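# Move SOC bottle from fridge to bench, close door

## Task

Find which of the two bottles in the refrigerator's bin carries the letters SOC. If one does, lift it out and set it upright on the bench, keep the other bottle standing inside the refrigerator, and close the refrigerator door. If neither carries SOC, take nothing out, close the door, and press the CALL key on the operator panel until it stays down. Do not press CALL when a SOC bottle exists, because a wrong call cannot be reversed.

## Robot and tools

Robot: two six-joint arms, left_arm and right_arm, each with a two-finger gripper. Each sits on its own carriage on a shared floor track along y at x = 0. left_rail carries left_arm and is always the one on the +y side; right_rail carries right_arm. An arm's base is at x = 0, y = its carriage's position_m, z = 0.04 m, facing +x.

Scene frame (all reported positions, in metres): table top is z = 0, +z up, +x is the direction the arms face, +y to their left. The table starts at x = 0.17. Orientations are quaternions w,x,y,z. Gripper axes: fingers point along its +z, close along its y. end_effector_position is the point between the pads when closed; fingertips extend about 33 mm past it (9 mm when fully open).

Row format (used by execute_actions rows and by move target): 18 numbers, each -1 to 1. First left_arm: six joint offsets (shoulder pan, shoulder lift, elbow, wrist 1, wrist 2, wrist 3), then gripper position, force_limit, speed; then the same nine for right_arm. Joint numbers are offsets from the Joint targets held when the call begins, not from the previous row and not absolute angles. Scale: 1.0 = 1.481 rad for shoulder pan and lift, 2.222 rad for elbow and the three wrists. Joint ranges: elbow -3.142 to 3.142 rad, all others -6.283 to 6.283; going more than 0.010 rad past gets the call refused. Gripper numbers are absolute commands: position +1 fully open (140 mm), about -0.8 pads touch, -1 closes until blocked; force_limit -1 (about 14 N) to +1 (about 58 N); speed -1 (about 30 mm/s) to +1 (about 250 mm/s); faster closes squeeze harder. To leave a gripper unchanged, repeat its last three numbers (0 is itself a command).

execute_actions: actions is a list holding one action (or empty, which just returns state and images). Keys: rows (1 to 15 rows, one per 1/30 s control step), steps (1 to 450, default 15, at least the row count; arms keep heading for the last row's target afterwards), until (end early when conditions hold), and left_rail / right_rail commands. until reads only the rails, e.g. {"left_rail": {"position_status": ["!=", "moving"]}}, numbers need a comparison (=, !=, <, <=, >, >=), plus {"all": {"status": "ended"}} or {"any": {"status": "ended"}}. cameras: list of names, ["all"] or [].

Rails: send position_m (left_rail -0.8 to 1.5, right_rail -1.5 to 0.8 m, absolute place on the track), speed_m_s 0.01 to 1 (default 1), acceleration_factor 0.1 to 1, or stop: true. Then run an action with until position_status != moving. Rows never drive a carriage, but an arm rides along. Keep carriages at least 0.78 m apart. Statuses: moving, done, stopped, contact_stop, time_out, stopped_with_arm, stopped_for_other_arm, stopped_for_other_carriage; position_answer taken or not_taken (resend once standing).

move: target is one row or a list of up to 15 rows, every one offset from the same starting Joint targets. speed: rad/s for the joint with farthest to go, 0.01 to 3.14, default 0.5 (one per target allowed). blend: rad of corner rounding in a list, 0 = stop at each. stop_force: 4 to 120 N, ends an arm's path on a push that large (use a slow speed; leave it out when moving away from contact). zero: whether to re-zero before such a move (default true). blocking: false returns after about 0.5 s while it runs; then use wait or stop before new rows. Result adds a move: line (done, off_target, moving, held, fault; limits=held if steps were withheld).

wait: seconds 0 to 10, arms hold last commands. stop: brakes a running move (not the rails). zoom_image: camera name and region [x0, y0, x1, y1] in pixels, at most 504 wide and high, of that camera's latest image. zero_wrist_force: arm = left_arm or right_arm. finished_scene: optional scene 1; ends for good.

Cameras: cam_high, cam_low, cam_bench_left, cam_bench_mid, cam_bench_right, cam_left_wrist, cam_right_wrist, all 672x504.

Result lines: Joint positions per arm (rail m, then six joints rad), Joint velocities, Joint targets (what the next offsets count from), Joint torques, Motor temperatures, Wrist force/torque in the gripper's own axes (push from a surface reads into the arm), Tool commands, end-effector pose and velocity. Gripper object_status: 0 moving, 1 blocked while opening, 2 blocked while closing (grip made), 3 reached target or pads met (maybe nothing held). position_measured is in counts: 3 open, about 75 = 100 mm, 139 = 60 mm, 200 = 20 mm, 230 pads touching. "joint sent to its limit" and "joint command not followed" (clearance check altered a command) also appear.

Motion notes: joint speed is capped and commands lag about 0.2 s, so big moves may need several calls. To grip harder while status is 2, raise force_limit and nudge position (-1 to -0.98). Grip with the fingertip quarter of the pads; deeper, fingers fold and may lose narrow items. Fingertips pressed into a surface fold quietly.

Avoid: anything falling off the table or being placed on the track or metal strip (failure); dropping or releasing moving parts; fast hits. About 150 N on any arm part, or joint torque above 300/300/136/33.9/32.4/32.5 N m (pan, lift, elbow, wrists), stops that arm for 10 s. Never let the arms or carriages press on each other. Avoid long stretched holds: motors heat, with a warning at 70 °C and a brake stop at 85 °C. Objects may occasionally be nudged by outside disturbances.

Each tool is called as name(argument=value, ...), one argument or row to a line, values as JSON.

## Session

execute_actions(
  actions=[],
)

Scene clock: 0.00 s.
left_arm: end_effector_position=(+0.3563, +1.2877, +0.5790) position_measured=3 object_status=3 end_effector_quat_wxyz=(+0.000, +0.000, +1.000, +0.000) | right_arm: end_effector_position=(+0.3563, -1.3027, +0.5790) position_measured=3 object_status=3 end_effector_quat_wxyz=(+0.000, +0.000, +1.000, +0.000)
Joint positions: left_arm=[1.209 -0.28 -2.157 1.821 -1.235 -1.571 -0.28] | right_arm=[-1.381 -0.28 -2.157 1.821 -1.235 -1.571 -0.28]
Joint velocities: within noise
Joint torques (N m): no reading
Motor temperatures (°C): left_arm=[43 30 33 40 44 39] | right_arm=[34 39 27 41 45 31]
Wrist force (N): no reading
Wrist torque (N m): no reading
Wrist force, peak (N): no reading
Joint targets: left_arm=[1.209 -0.280 -2.157 1.821 -1.235 -1.571 -0.280] | right_arm=[-1.381 -0.280 -2.157 1.821 -1.235 -1.571 -0.280]
Tool commands: left_gripper/position=+1.0 left_gripper/force_limit=+1.0 left_gripper/speed=+1.0 right_gripper/position=+1.0 right_gripper/force_limit=+1.0 right_gripper/speed=+1.0
left_rail: position_m=1.209 position_status=done
right_rail: position_m=-1.381 position_status=done

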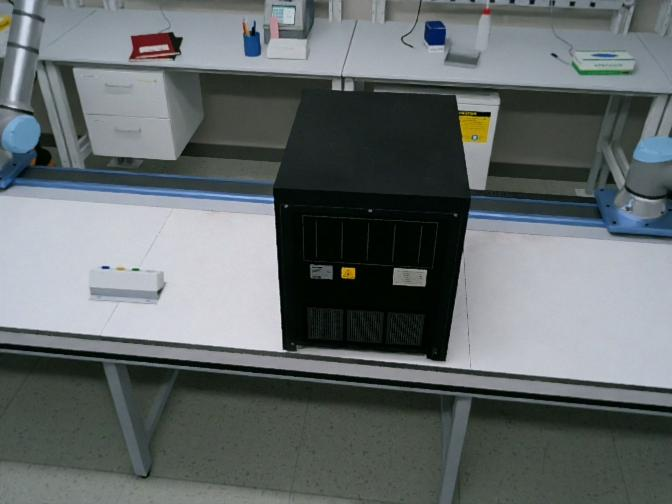

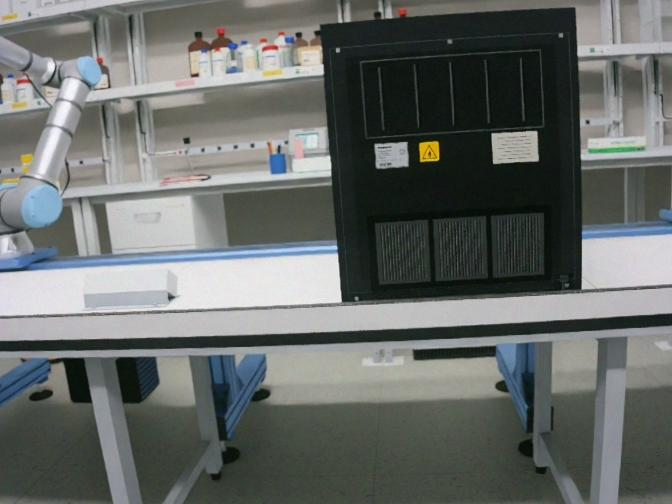

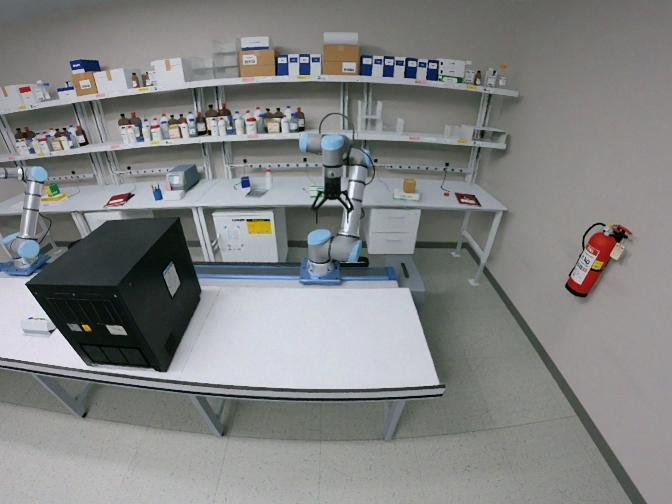

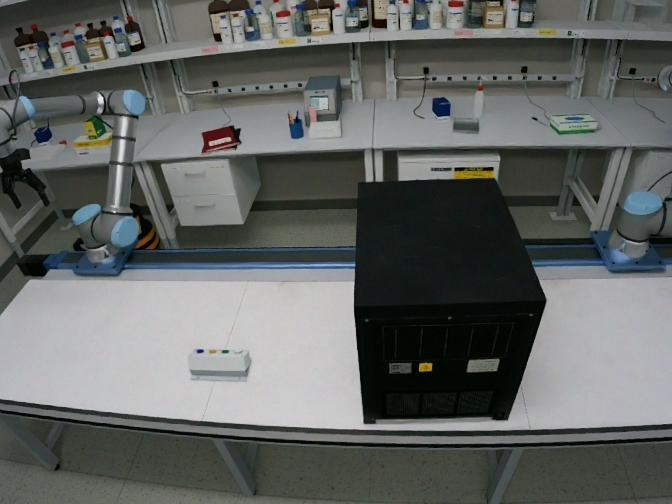

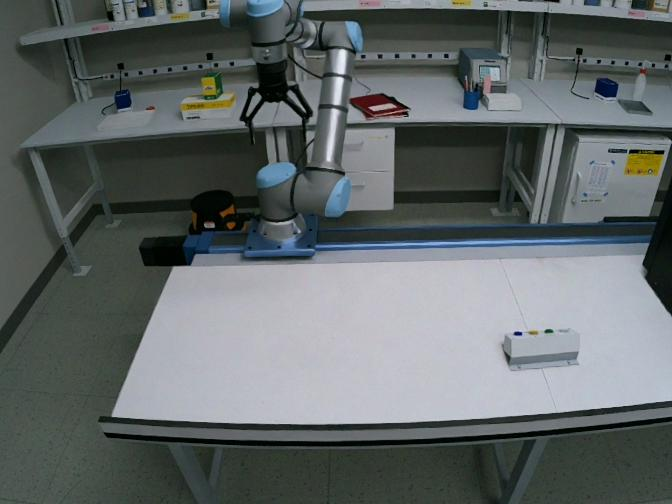

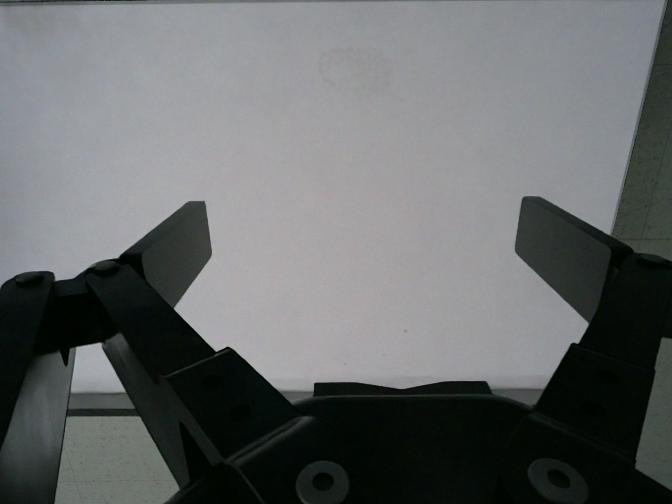

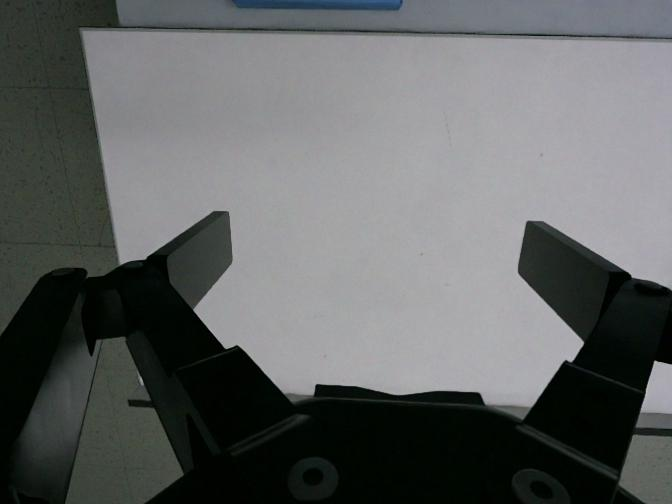

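zoom_image(
  camera="cam_bench_left",
  region=[20, 200, 220, 380],
)

zoom_image(
  camera="cam_bench_mid",
  region=[340, 170, 560, 440],
)

zoom_image(
  camera="cam_bench_mid",
  region=[170, 330, 270, 400],
)

Scaled by 2.520 from the camera's 672x504 image, which has a finer 960x720 frame.

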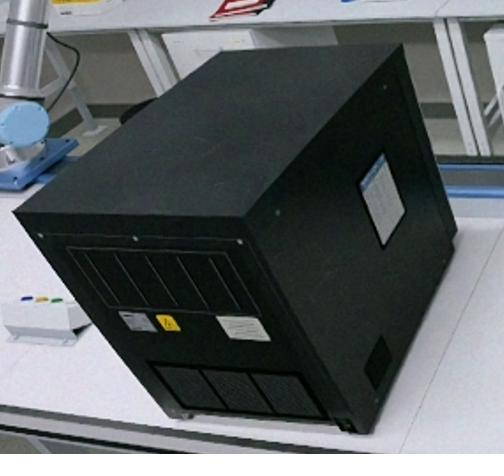

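Scaled by 1.867 from the camera's 672x504 image, which has a finer 960x720 frame.

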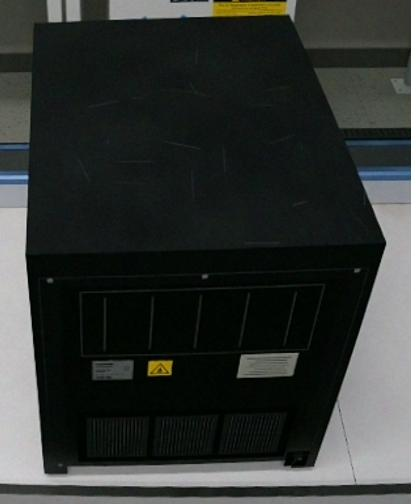

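Scaled by 5.040 from the camera's 672x504 image, which has a finer 960x720 frame.

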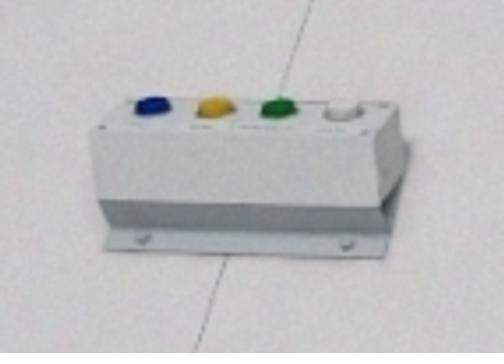

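move(
  target=[-1,0.3883,0.108,0.3402,0.3771,0.126,1,1,1,0,0,0,0,0,0,1,1,1],
  speed=1.0,
)

execute_actions(
  actions=[
    {"left_rail":{"position_m":1.0,"speed_m_s":0.5,"acceleration_factor":0.5},"steps":150,"until":{"left_rail":{"position_status":["!=","moving"]}}},
  ],
)

move(
  target=[-0.5665,0,0,0,0,0,1,1,1,0,0,0,0,0,0,1,1,1],
  speed=1.0,
  cameras=["cam_left_wrist","cam_high"],
)

Scene clock: 51.37 s.
left_arm: end_effector_position=(+0.3678, +0.8605, +0.4500) position_measured=3 object_status=3 end_effector_quat_wxyz=(-0.189, +0.681, +0.190, +0.681) | right_arm: end_effector_position=(+0.3563, -1.3027, +0.5790) position_measured=3 object_status=3 end_effector_quat_wxyz=(+0.000, +0.000, +1.000, +0.000)
Joint positions: left_arm=[1.209 -1.761 -1.582 2.061 -0.479 -0.733 -0.001] | right_arm=[-1.381 -0.28 -2.157 1.821 -1.235 -1.571 -0.28]
Joint torques (N m): left_arm=[-10.67 -29.36 -26.64 4.4 4.58 1.93] | right_arm=[-2.26 4.8 -50.82 -4.57 -0.25 -0.24]
Wrist force (N): left_arm=[-0.1 0.8 0.6] | right_arm=[0.2 -0.1 0.1]
Wrist torque (N m): left_arm=[0.29 0.33 -0.44] | right_arm=[-0.02 -0.04 0.00]
Wrist force, peak (N): left_arm=[-3.2 3.0 -1.0] | right_arm=[0.3 -0.5 0.3]
Joint targets: left_arm=[1.209 -1.762 -1.582 2.061 -0.479 -0.733 -0.001] | right_arm=[-1.381 -0.280 -2.157 1.821 -1.235 -1.571 -0.280]
left_rail: position_m=1.209 position_status=done
right_rail: position_m=-1.381 position_status=done
move: done

Scene clock: 52.73 s.
left_arm: end_effector_position=(+0.3677, +0.6512, +0.4500) position_measured=3 object_status=3 end_effector_quat_wxyz=(-0.189, +0.681, +0.189, +0.681) | right_arm: end_effector_position=(+0.3563, -1.3027, +0.5790) position_measured=3 object_status=3 end_effector_quat_wxyz=(+0.000, +0.000, +1.000, +0.000)
Joint positions: left_arm=[1 -1.762 -1.582 2.061 -0.479 -0.733 -0.001] | right_arm=[-1.381 -0.28 -2.157 1.821 -1.235 -1.571 -0.28]
Joint torques (N m): left_arm=[4.09 -47.5 -46.35 3.21 2.1 2.17] | right_arm=[-4.92 3.39 -49.83 -4.43 -0.13 -0.26]
Wrist force (N): left_arm=[-0.1 0.4 0.9] | right_arm=[0.0 -0.1 0.3]
Wrist torque (N m): left_arm=[0.21 0.33 -0.44] | right_arm=[-0.03 -0.01 0.00]
Wrist force, peak (N): left_arm=[-0.8 -1.0 1.9] | right_arm=[0.2 -0.5 0.2]
Joint targets: left_arm=[1.000 -1.762 -1.582 2.061 -0.479 -0.733 -0.001] | right_arm=[-1.381 -0.280 -2.157 1.821 -1.235 -1.571 -0.280]
Tool commands: left_gripper/position=+1.0 left_gripper/force_limit=+1.0 left_gripper/speed=+1.0 right_gripper/position=+1.0 right_gripper/force_limit=+1.0 right_gripper/speed=+1.0
left_rail: position_m=1.000 speed_m_s=0.50 position_status=done
right_rail: position_m=-1.381 position_status=done

Scene clock: 54.40 s.
left_arm: end_effector_position=(-0.0137, +0.4933, +0.4500) position_measured=3 object_status=3 end_effector_quat_wxyz=(+0.105, +0.699, -0.104, +0.699) | right_arm: end_effector_position=(+0.3563, -1.3027, +0.5790) position_measured=3 object_status=3 end_effector_quat_wxyz=(+0.000, +0.000, +1.000, +0.000)
Joint positions: left_arm=[1 -2.601 -1.582 2.061 -0.479 -0.733 -0.001] | right_arm=[-1.381 -0.28 -2.157 1.821 -1.235 -1.571 -0.28]
Joint torques (N m): left_arm=[-8 -40.48 -49.73 2.5 -0.98 2.09] | right_arm=[-3.51 2.62 -50.02 -4.54 -0.29 0.01]
Wrist force (N): left_arm=[-0.3 0.9 0.0] | right_arm=[0.0 -0.2 0.2]
Wrist torque (N m): left_arm=[0.34 0.35 -0.44] | right_arm=[-0.04 0.00 -0.01]
Wrist force, peak (N): left_arm=[-0.6 1.1 3.7] | right_arm=[0.1 -0.3 0.5]
Joint targets: left_arm=[1.000 -2.601 -1.582 2.061 -0.479 -0.733 -0.001] | right_arm=[-1.381 -0.280 -2.157 1.821 -1.235 -1.571 -0.280]
left_rail: position_m=1.000 speed_m_s=0.50 position_status=done
right_rail: position_m=-1.381 position_status=done
move: done
camera_calibration:
cam_left_wrist: T_world_to_cam=[[-0.289742, -0.956884, -0.0205526, 0.490501], [-0.360987, 0.129143, -0.923586, 0.333419], [0.886419, -0.260182, -0.382841, 0.496617], [0, 0, 0, 1]] pos_world=[-0.177732, 0.555505, 0.508148]
Images, in order (width x height): cam_high 672x504, cam_left_wrist 672x504.

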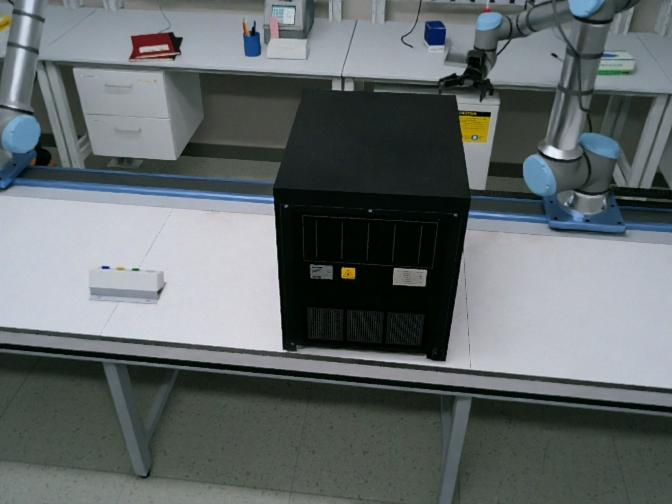

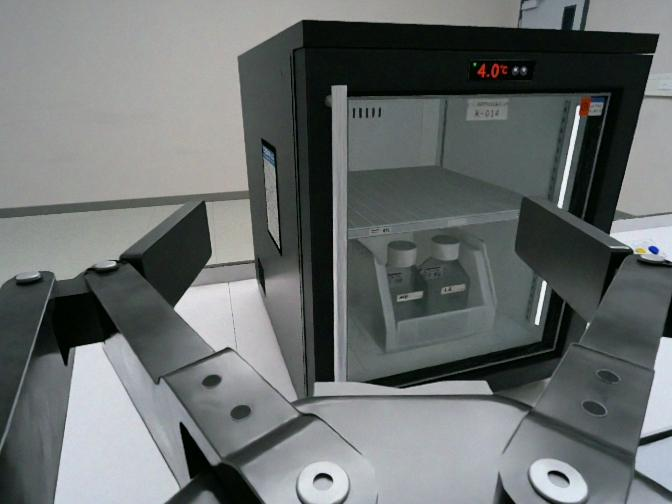

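zoom_image(
  camera="cam_left_wrist",
  region=[340, 220, 510, 360],
)

zoom_image(
  camera="cam_left_wrist",
  region=[280, 60, 440, 220],
)

zoom_image(
  camera="cam_left_wrist",
  region=[270, 10, 672, 410],
)

Scaled by 2.965 from the camera's 672x504 image, which has a finer 960x720 frame.

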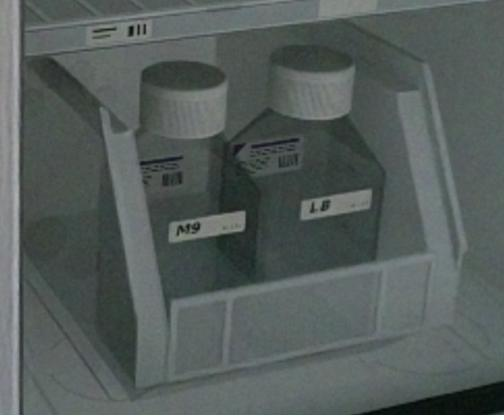

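Scaled by 3.150 from the camera's 672x504 image, which has a finer 960x720 frame.

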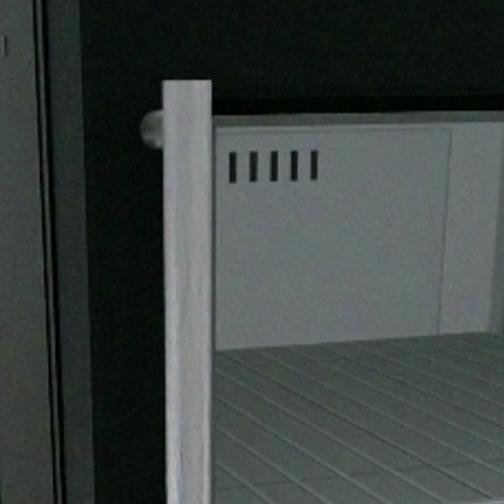

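Scaled by 1.254 from the camera's 672x504 image, which has a finer 960x720 frame.

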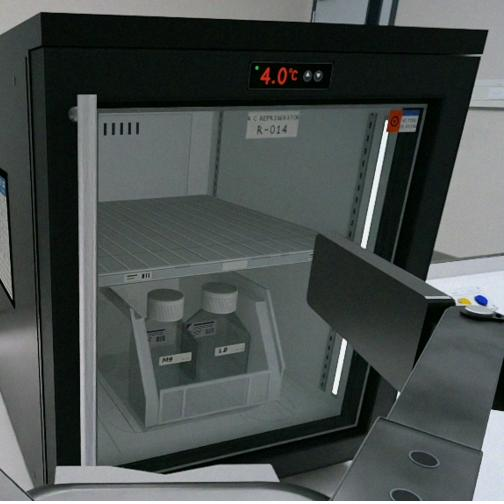

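zoom_image(
  camera="cam_left_wrist",
  region=[375, 230, 480, 320],
)

zoom_image(
  camera="cam_left_wrist",
  region=[435, 275, 475, 305],
)

zoom_image(
  camera="cam_left_wrist",
  region=[280, 320, 640, 410],
)

zoom_image(
  camera="cam_left_wrist",
  region=[570, 80, 672, 290],
)

Scaled by 4.800 from the camera's 672x504 image, which has a finer 960x720 frame.

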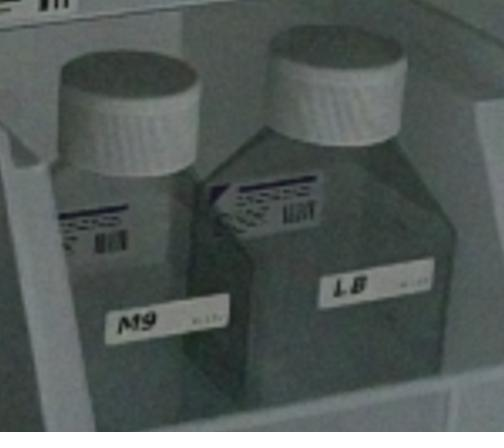

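Scaled by 12.600 from the camera's 672x504 image, which has a finer 960x720 frame.

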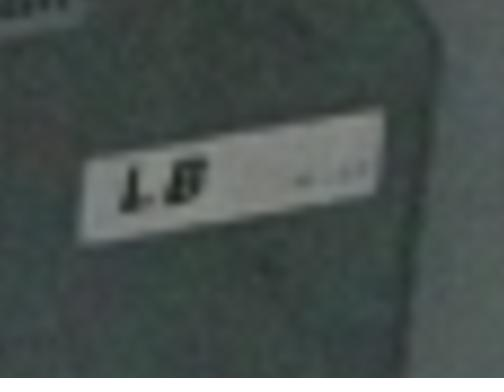

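Scaled by 1.400 from the camera's 672x504 image, which has a finer 960x720 frame.

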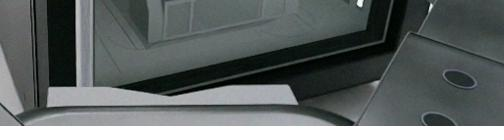

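Scaled by 2.400 from the camera's 672x504 image, which has a finer 960x720 frame.

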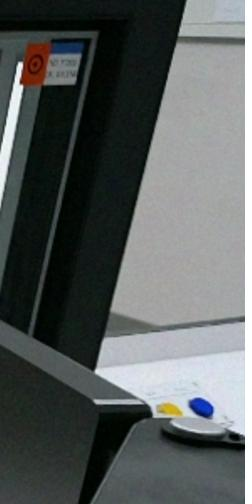

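execute_actions(
  actions=[
    {"rows":[[0,0,0,0,0,0,1,1,1,0,0,0,0,0,0,-1,-1,-0.5]],"right_rail":{"position_m":-0.607,"speed_m_s":0.7,"acceleration_factor":0.6},"steps":200,"until":{"right_rail":{"position_status":["!=","moving"]}}},
  ],
  cameras=["cam_right_wrist","cam_high"],
)

zoom_image(
  camera="cam_right_wrist",
  region=[220, 100, 460, 280],
)

zoom_image(
  camera="cam_high",
  region=[260, 70, 500, 250],
)

Scene clock: 76.80 s.
left_arm: end_effector_position=(-0.0139, +0.4933, +0.4500) position_measured=3 object_status=3 end_effector_quat_wxyz=(+0.105, +0.699, -0.105, +0.699) | right_arm: end_effector_position=(+0.3563, -0.5284, +0.5790) position_measured=232 object_status=3 end_effector_quat_wxyz=(+0.000, +0.000, +1.000, +0.000)
Joint positions: left_arm=[1 -2.601 -1.582 2.061 -0.479 -0.733 -0.001] | right_arm=[-0.607 -0.28 -2.157 1.821 -1.235 -1.571 -0.28]
Joint torques (N m): left_arm=[-9.67 -32.42 -26.79 0.37 -2.95 1.8] | right_arm=[-1.88 3.44 -50.79 -4.72 -0.4 -0.25]
Wrist force (N): left_arm=[-0.6 1.0 0.5] | right_arm=[0.0 0.1 0.3]
Wrist torque (N m): left_arm=[0.35 0.42 -0.44] | right_arm=[0.02 0.00 0.00]
Wrist force, peak (N): left_arm=[-0.9 1.5 0.5] | right_arm=[-0.1 -2.0 0.0]
Joint targets: left_arm=[1.000 -2.601 -1.582 2.061 -0.479 -0.733 -0.001] | right_arm=[-0.607 -0.280 -2.157 1.821 -1.235 -1.571 -0.280]
left_rail: position_m=1.000 speed_m_s=0.50 position_status=done
right_rail: position_m=-0.607 speed_m_s=0.70 position_status=done
camera_calibration:
cam_right_wrist: T_world_to_cam=[[-0.0274656, 0.996971, -0.0727687, 0.600966], [0.933258, 0.0516563, 0.355474, -0.515074], [0.358156, -0.0581487, -0.931849, 0.561635], [0, 0, 0, 1]] pos_world=[0.296049, -0.53988, 0.750187]
Images, in order (width x height): cam_high 672x504, cam_right_wrist 672x504.

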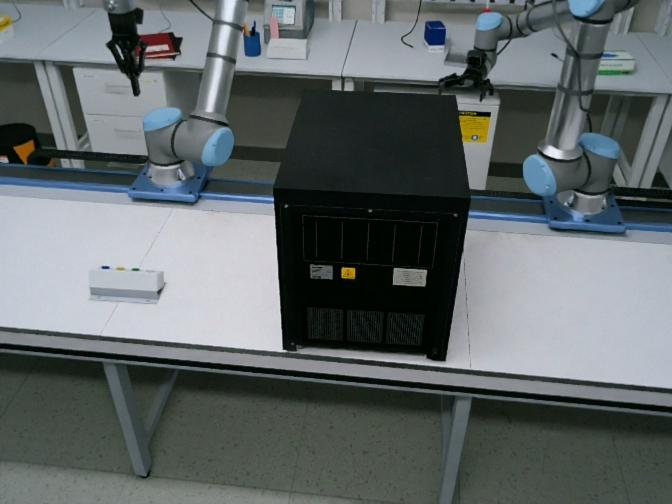

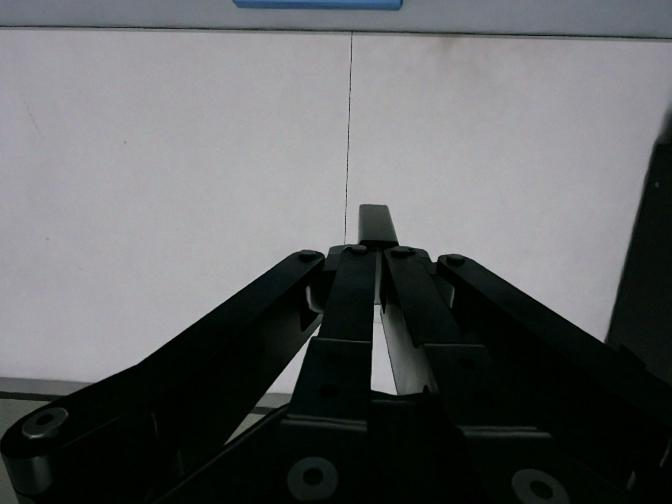

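Scaled by 2.100 from the camera's 672x504 image, which has a finer 960x720 frame.

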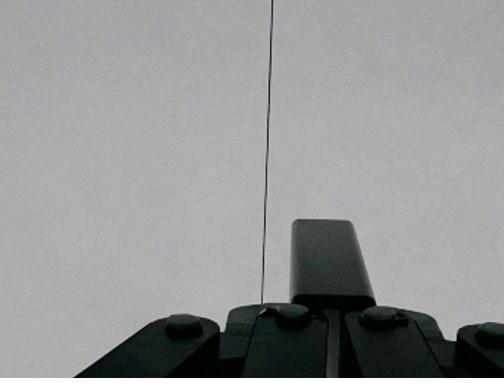

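Scaled by 2.100 from the camera's 672x504 image, which has a finer 960x720 frame.

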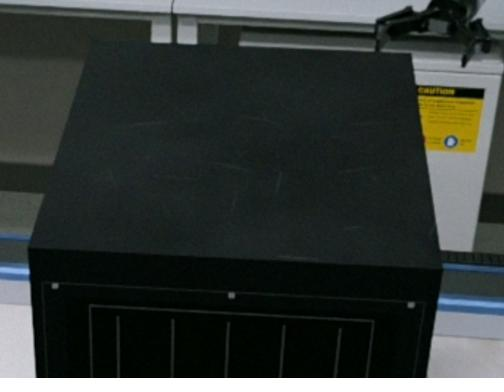

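move(
  target=[0,0,0,0,0,0,1,1,1,0,0,0,-0.1575,0,0,-1,-1,-0.5],
  cameras=["cam_right_wrist"],
)

zoom_image(
  camera="cam_right_wrist",
  region=[250, 60, 430, 200],
)

Scene clock: 87.13 s.
left_arm: end_effector_position=(-0.0139, +0.4933, +0.4500) position_measured=3 object_status=3 end_effector_quat_wxyz=(+0.105, +0.699, -0.105, +0.699) | right_arm: end_effector_position=(+0.4615, -0.5587, +0.6407) position_measured=232 object_status=3 end_effector_quat_wxyz=(+0.167, +0.000, +0.985, -0.048)
Joint positions: left_arm=[1 -2.601 -1.582 2.061 -0.479 -0.733 -0.001] | right_arm=[-0.607 -0.281 -2.157 1.821 -1.585 -1.571 -0.28]
Joint torques (N m): left_arm=[-9.3 -32.29 -27.64 0.09 -2.88 1.1] | right_arm=[-2.12 3.93 -50.48 -8.1 -0.97 -0.74]
Wrist force (N): left_arm=[-0.9 0.8 0.5] | right_arm=[0.1 0.0 0.4]
Wrist torque (N m): left_arm=[0.31 0.46 -0.44] | right_arm=[0.05 0.07 0.04]
Wrist force, peak (N): left_arm=[-0.9 1.5 0.7] | right_arm=[0.6 -0.1 0.7]
Joint targets: left_arm=[1.000 -2.601 -1.582 2.061 -0.479 -0.733 -0.001] | right_arm=[-0.607 -0.280 -2.157 1.821 -1.585 -1.571 -0.280]
left_rail: position_m=1.000 speed_m_s=0.50 position_status=done
right_rail: position_m=-0.607 speed_m_s=0.70 position_status=done
move: done
camera_calibration:
cam_right_wrist: T_world_to_cam=[[0.01408, 0.984992, -0.172024, 0.676306], [0.764901, 0.100194, 0.636308, -0.708663], [0.643994, -0.14054, -0.752011, 0.286549], [0, 0, 0, 1]] pos_world=[0.347999, -0.554881, 0.782756]
Images, in order (width x height): cam_right_wrist 672x504.

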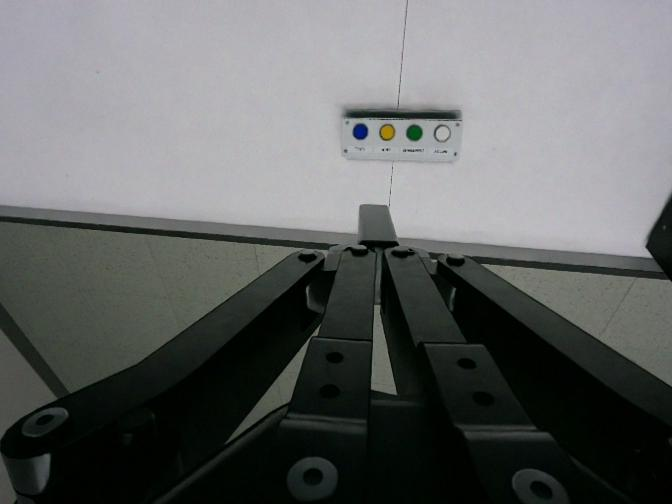

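Scaled by 2.800 from the camera's 672x504 image, which has a finer 960x720 frame.

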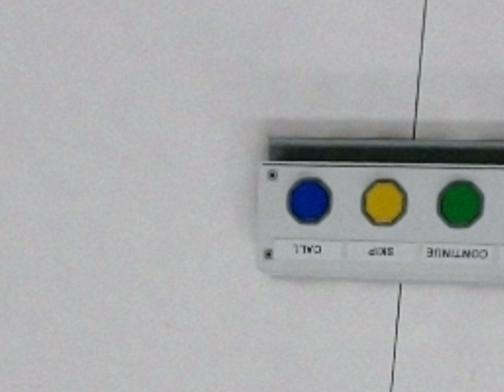

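move(
  target=[0,0,0,0,0,0,1,1,1,-0.02485,0.4101,0.1199,-0.2356,0,-0.01656,-1,-1,-0.5],
  speed=0.7,
  cameras=["cam_right_wrist","cam_left_wrist","cam_bench_mid","cam_bench_right"],
)

zoom_image(
  camera="cam_right_wrist",
  region=[280, 100, 480, 300],
)

zoom_image(
  camera="cam_left_wrist",
  region=[230, 10, 360, 140],
)

zoom_image(
  camera="cam_bench_mid",
  region=[120, 240, 320, 400],
)

zoom_image(
  camera="cam_bench_right",
  region=[440, 240, 640, 400],
)

Scene clock: 104.77 s.
left_arm: end_effector_position=(-0.0139, +0.4933, +0.4500) position_measured=3 object_status=3 end_effector_quat_wxyz=(+0.105, +0.699, -0.105, +0.699) | right_arm: end_effector_position=(+0.6469, -0.6361, +0.2000) position_measured=232 object_status=3 end_effector_quat_wxyz=(+0.000, +0.000, +1.000, +0.000)
Joint positions: left_arm=[1 -2.601 -1.582 2.061 -0.479 -0.733 -0.001] | right_arm=[-0.607 -0.317 -1.55 2.087 -2.108 -1.571 -0.317]
Joint torques (N m): left_arm=[-6.44 -32.94 -27.62 0.02 -2.61 0.79] | right_arm=[-16.96 -33.45 -31.88 -7.67 -0.62 -3.68]
Wrist force (N): left_arm=[-0.3 0.7 0.8] | right_arm=[0.2 -0.5 0.4]
Wrist torque (N m): left_arm=[0.29 0.35 -0.44] | right_arm=[-0.12 -0.04 0.09]
Wrist force, peak (N): left_arm=[-0.8 1.5 0.6] | right_arm=[-0.9 -0.5 5.4]
Joint targets: left_arm=[1.000 -2.601 -1.582 2.061 -0.479 -0.733 -0.001] | right_arm=[-0.607 -0.317 -1.549 2.087 -2.108 -1.571 -0.317]
left_rail: position_m=1.000 speed_m_s=0.50 position_status=done
right_rail: position_m=-0.607 speed_m_s=0.70 position_status=done
move: done
camera_calibration:
cam_left_wrist: T_world_to_cam=[[-0.289982, -0.956811, -0.0205864, 0.490473], [-0.360958, 0.129267, -0.923579, 0.333267], [0.886352, -0.26039, -0.382854, 0.49693], [0, 0, 0, 1]] pos_world=[-0.177931, 0.555606, 0.508148]
cam_right_wrist: T_world_to_cam=[[-0.0274828, 0.996971, -0.0727616, 0.688749], [0.933337, 0.051657, 0.355267, -0.645959], [0.357949, -0.0581474, -0.931929, 0.098274], [0, 0, 0, 1]] pos_world=[0.586649, -0.64758, 0.371187]
Images, in order (width x height): cam_bench_mid 672x504, cam_bench_right 672x504, cam_left_wrist 672x504, cam_right_wrist 672x504.

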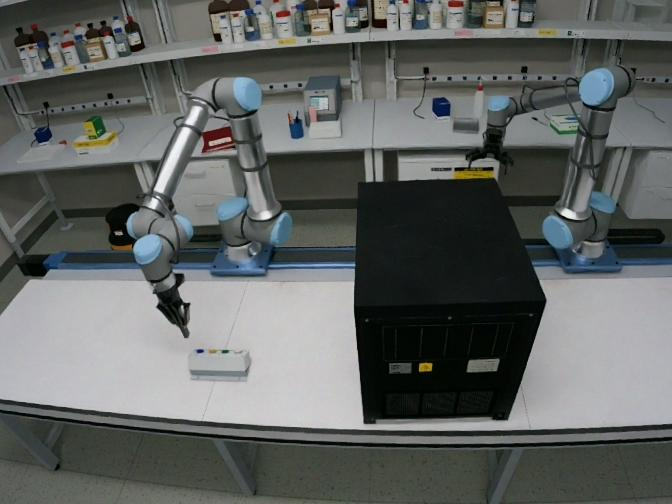

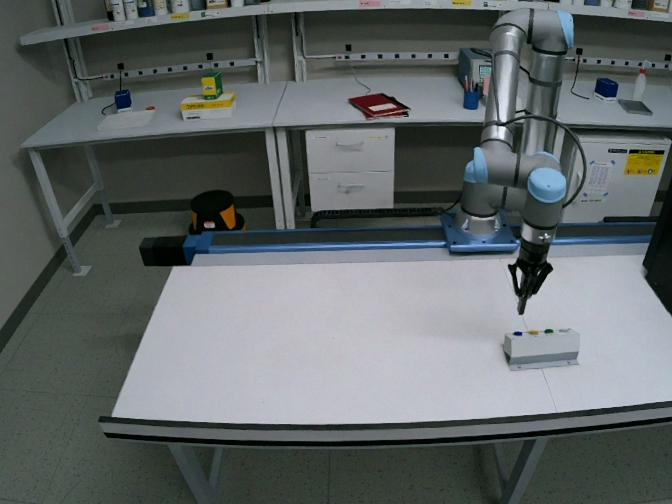

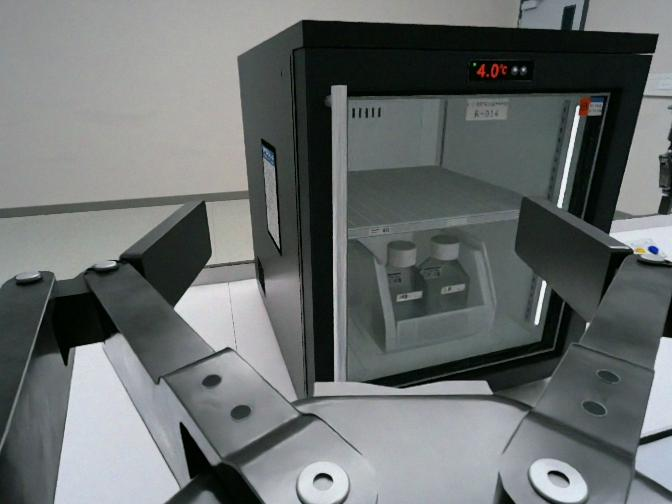

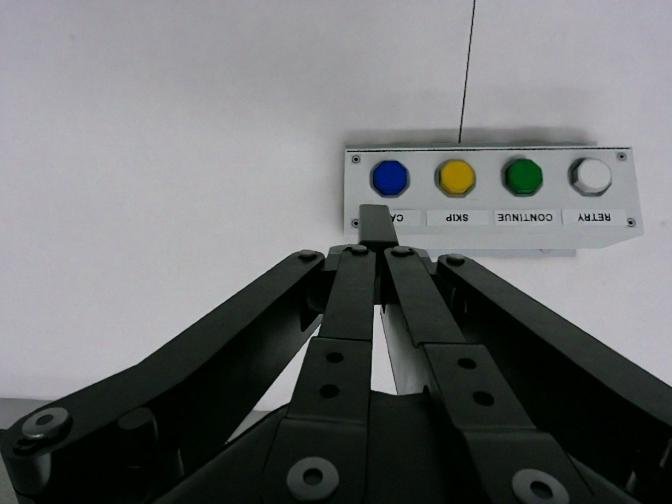

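Scaled by 2.520 from the camera's 672x504 image, which has a finer 960x720 frame.

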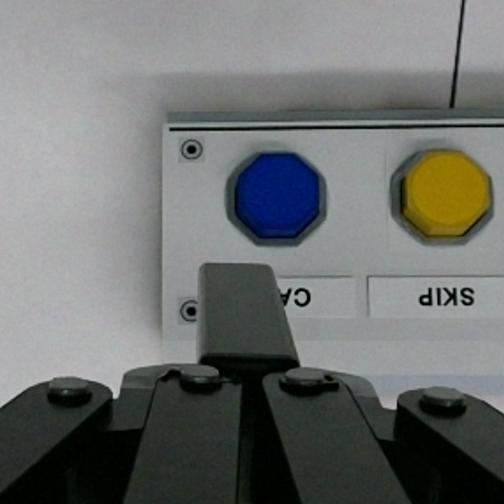

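Scaled by 3.877 from the camera's 672x504 image, which has a finer 960x720 frame.

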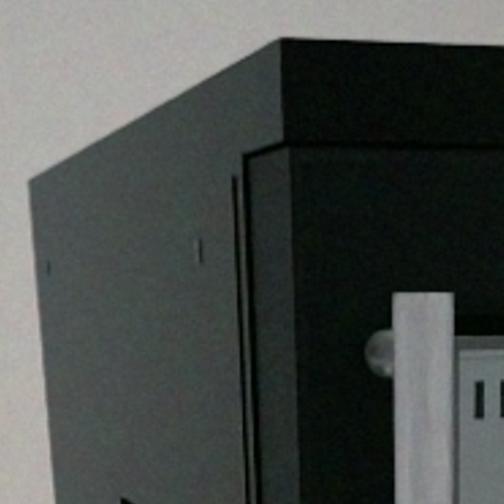

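Scaled by 2.520 from the camera's 672x504 image, which has a finer 960x720 frame.

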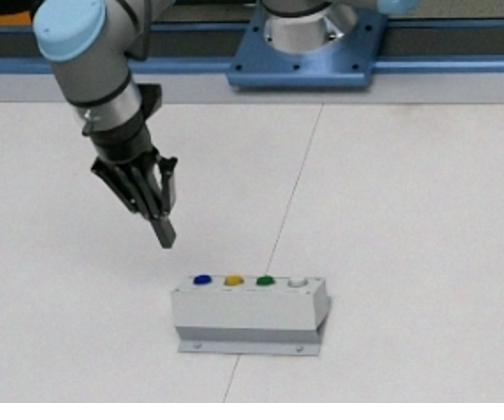

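Scaled by 2.520 from the camera's 672x504 image, which has a finer 960x720 frame.

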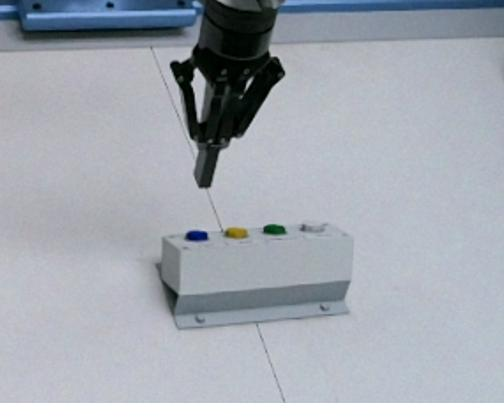

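move(
  target=[0,0,0,0,0,0,1,1,1,0.01013,0.0056,0.02408,-0.02781,0,0.00675,-1,-1,-0.5],
  speed=0.2,
  stop_force=15,
  cameras=["cam_right_wrist","cam_bench_mid","cam_bench_right"],
)

zoom_image(
  camera="cam_right_wrist",
  region=[280, 100, 480, 300],
)

zoom_image(
  camera="cam_bench_mid",
  region=[120, 280, 280, 400],
)

zoom_image(
  camera="cam_bench_right",
  region=[460, 250, 620, 380],
)

Scene clock: 135.13 s.
left_arm: end_effector_position=(-0.0139, +0.4933, +0.4500) position_measured=3 object_status=3 end_effector_quat_wxyz=(+0.105, +0.699, -0.105, +0.699) | right_arm: end_effector_position=(+0.6340, -0.6223, +0.1699) position_measured=232 object_status=3 end_effector_quat_wxyz=(+0.000, +0.000, +1.000, +0.000)
Joint positions: left_arm=[1 -2.601 -1.582 2.061 -0.479 -0.733 -0.001] | right_arm=[-0.607 -0.302 -1.541 2.141 -2.17 -1.571 -0.302]
Joint torques (N m): left_arm=[-5.95 -31.33 -27.91 -0.02 -2.69 0.34] | right_arm=[11.36 -33.19 -29.87 -7.84 -1.01 3.58]
Wrist force (N): left_arm=[0.0 1.1 0.8] | right_arm=[0.3 0.0 0.5]
Wrist torque (N m): left_arm=[0.37 0.28 -0.45] | right_arm=[-0.02 -0.06 -0.12]
Wrist force, peak (N): left_arm=[-0.3 1.4 0.9] | right_arm=[0.6 0.0 1.4]
Joint targets: left_arm=[1.000 -2.601 -1.582 2.061 -0.479 -0.733 -0.001] | right_arm=[-0.607 -0.302 -1.541 2.141 -2.170 -1.571 -0.302]
left_rail: position_m=1.000 speed_m_s=0.50 position_status=done
right_rail: position_m=-0.607 speed_m_s=0.70 position_status=done
move: done
camera_calibration:
cam_right_wrist: T_world_to_cam=[[-0.0274384, 0.996982, -0.0726268, 0.672382], [0.933417, 0.0515547, 0.35507, -0.623982], [0.357743, -0.0580485, -0.932014, 0.075853], [0, 0, 0, 1]] pos_world=[0.573749, -0.63378, 0.341087]
Images, in order (width x height): cam_bench_mid 672x504, cam_bench_right 672x504, cam_right_wrist 672x504.

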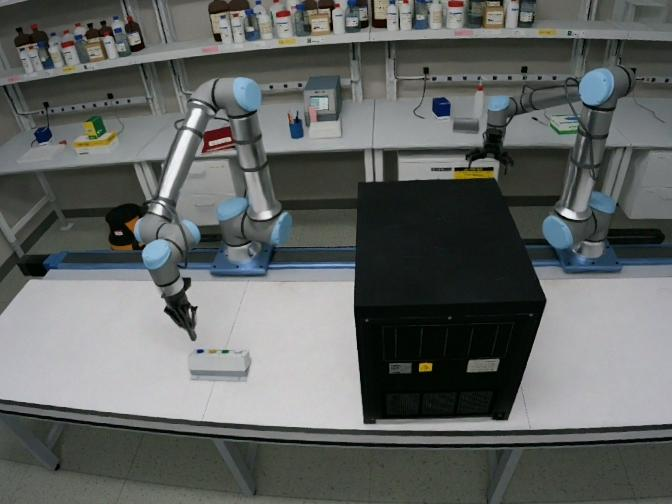

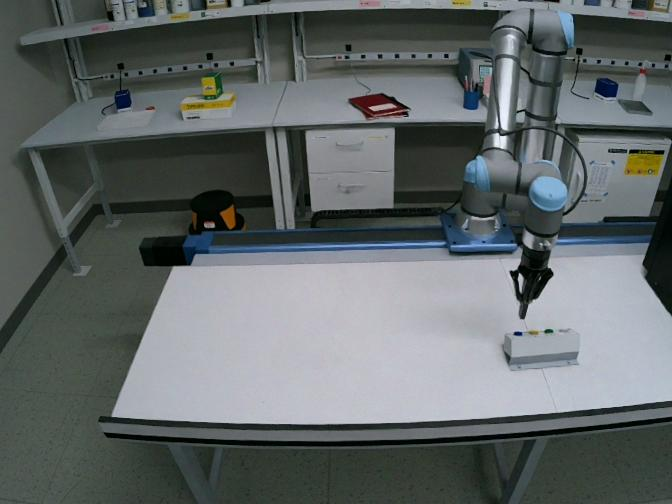

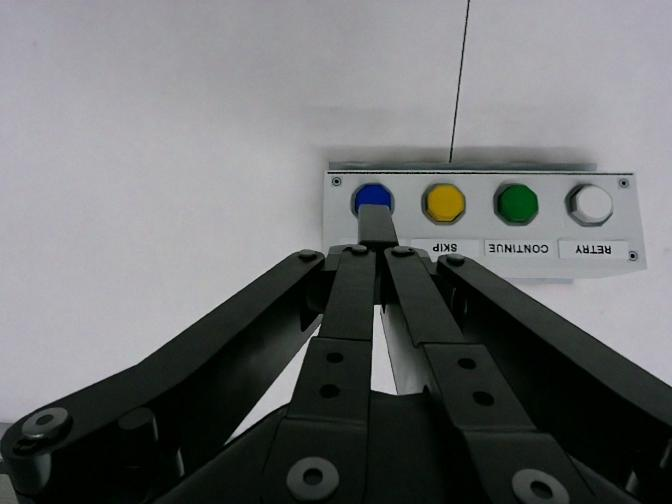

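Scaled by 2.520 from the camera's 672x504 image, which has a finer 960x720 frame.

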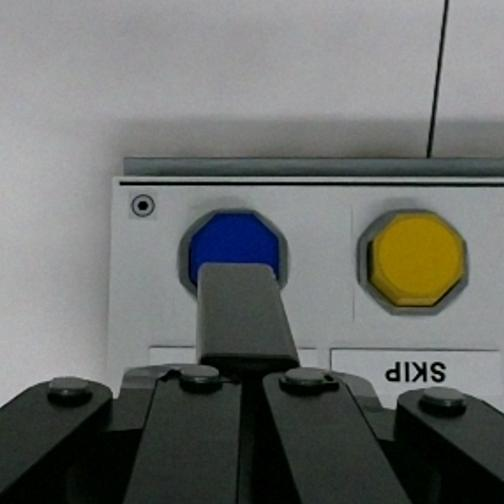

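Scaled by 3.150 from the camera's 672x504 image, which has a finer 960x720 frame.

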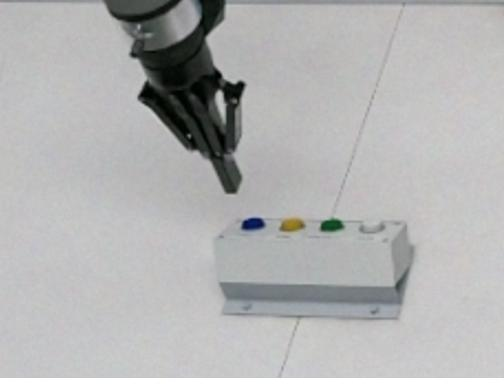

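Scaled by 3.150 from the camera's 672x504 image, which has a finer 960x720 frame.

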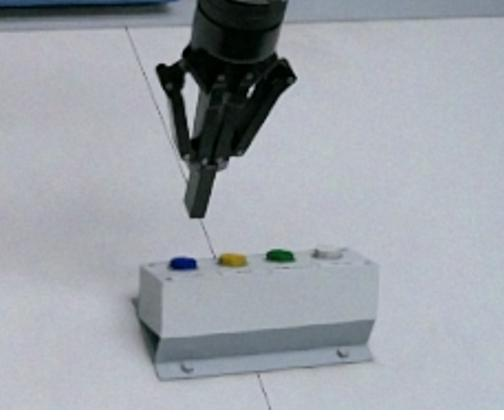

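move(
  target=[
    [0,0,0,0,0,0,1,1,1,0,0.05854,0.02781,-0.06683,0,0,-1,-1,-0.5],
    [0,0,0,0,0,0,1,1,1,0,0.12998,0.04879,-0.13542,0,0,-1,-1,-0.5],
  ],
  speed=0.04,
  blend=0.02,
  stop_force=30,
  cameras=["cam_right_wrist","cam_bench_mid"],
)

zoom_image(
  camera="cam_bench_mid",
  region=[120, 280, 280, 400],
)

Scene clock: 151.17 s.
left_arm: end_effector_position=(-0.0139, +0.4933, +0.4500) position_measured=3 object_status=3 end_effector_quat_wxyz=(+0.105, +0.699, -0.105, +0.699) | right_arm: end_effector_position=(+0.6345, -0.6224, +0.1054) position_measured=232 object_status=3 end_effector_quat_wxyz=(+0.000, +0.000, +1.000, +0.000)
Joint positions: left_arm=[1 -2.601 -1.582 2.061 -0.479 -0.733 -0.001] | right_arm=[-0.607 -0.302 -1.461 2.197 -2.307 -1.571 -0.302]
Joint torques (N m): left_arm=[-6.2 -32.55 -27.47 -0.05 -2.52 0.03] | right_arm=[3.54 -40.46 -41.11 0.23 -1.18 3.1]
Wrist force (N): left_arm=[-0.5 0.9 0.3] | right_arm=[6.0 1.0 -31.6]
Wrist torque (N m): left_arm=[0.34 0.40 -0.44] | right_arm=[-0.18 -0.08 -0.17]
Wrist force, peak (N): left_arm=[-0.8 1.3 1.1] | right_arm=[15.8 4.5 -56.4]
Joint targets: left_arm=[1.000 -2.601 -1.582 2.061 -0.479 -0.733 -0.001] | right_arm=[-0.607 -0.302 -1.461 2.197 -2.307 -1.571 -0.302]
left_rail: position_m=1.000 speed_m_s=0.50 position_status=done
right_rail: position_m=-0.607 speed_m_s=0.70 position_status=done
move: contact (right_arm); path passed 0 of 2 targets; right_arm: the wrist 1 is farthest, 0.164 rad from its target
camera_calibration:
cam_right_wrist: T_world_to_cam=[[-0.0275249, 0.996977, -0.072661, 0.667874], [0.93338, 0.051653, 0.355152, -0.601517], [0.357832, -0.0580448, -0.93198, 0.0155885], [0, 0, 0, 1]] pos_world=[0.574249, -0.63388, 0.276687]
Images, in order (width x height): cam_bench_mid 672x504, cam_right_wrist 672x504.

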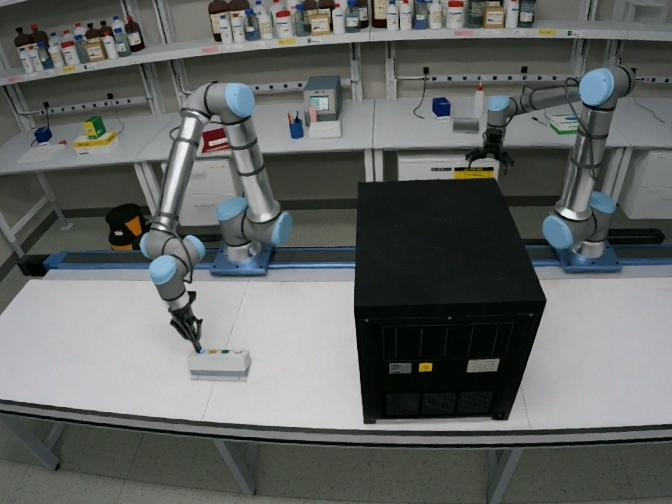

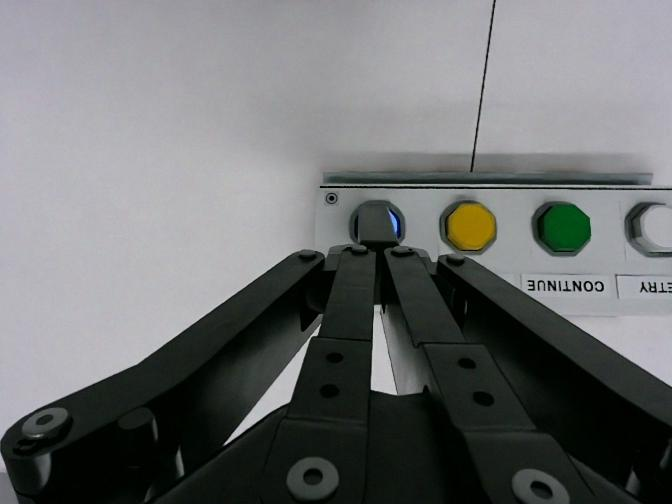

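Scaled by 3.150 from the camera's 672x504 image, which has a finer 960x720 frame.

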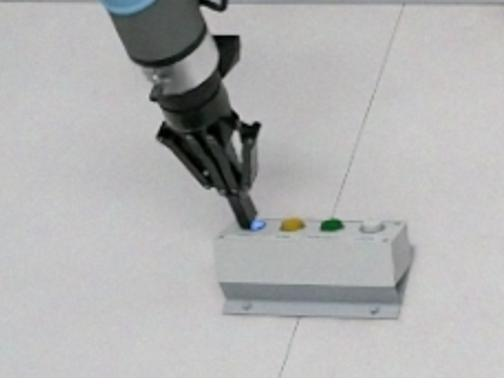

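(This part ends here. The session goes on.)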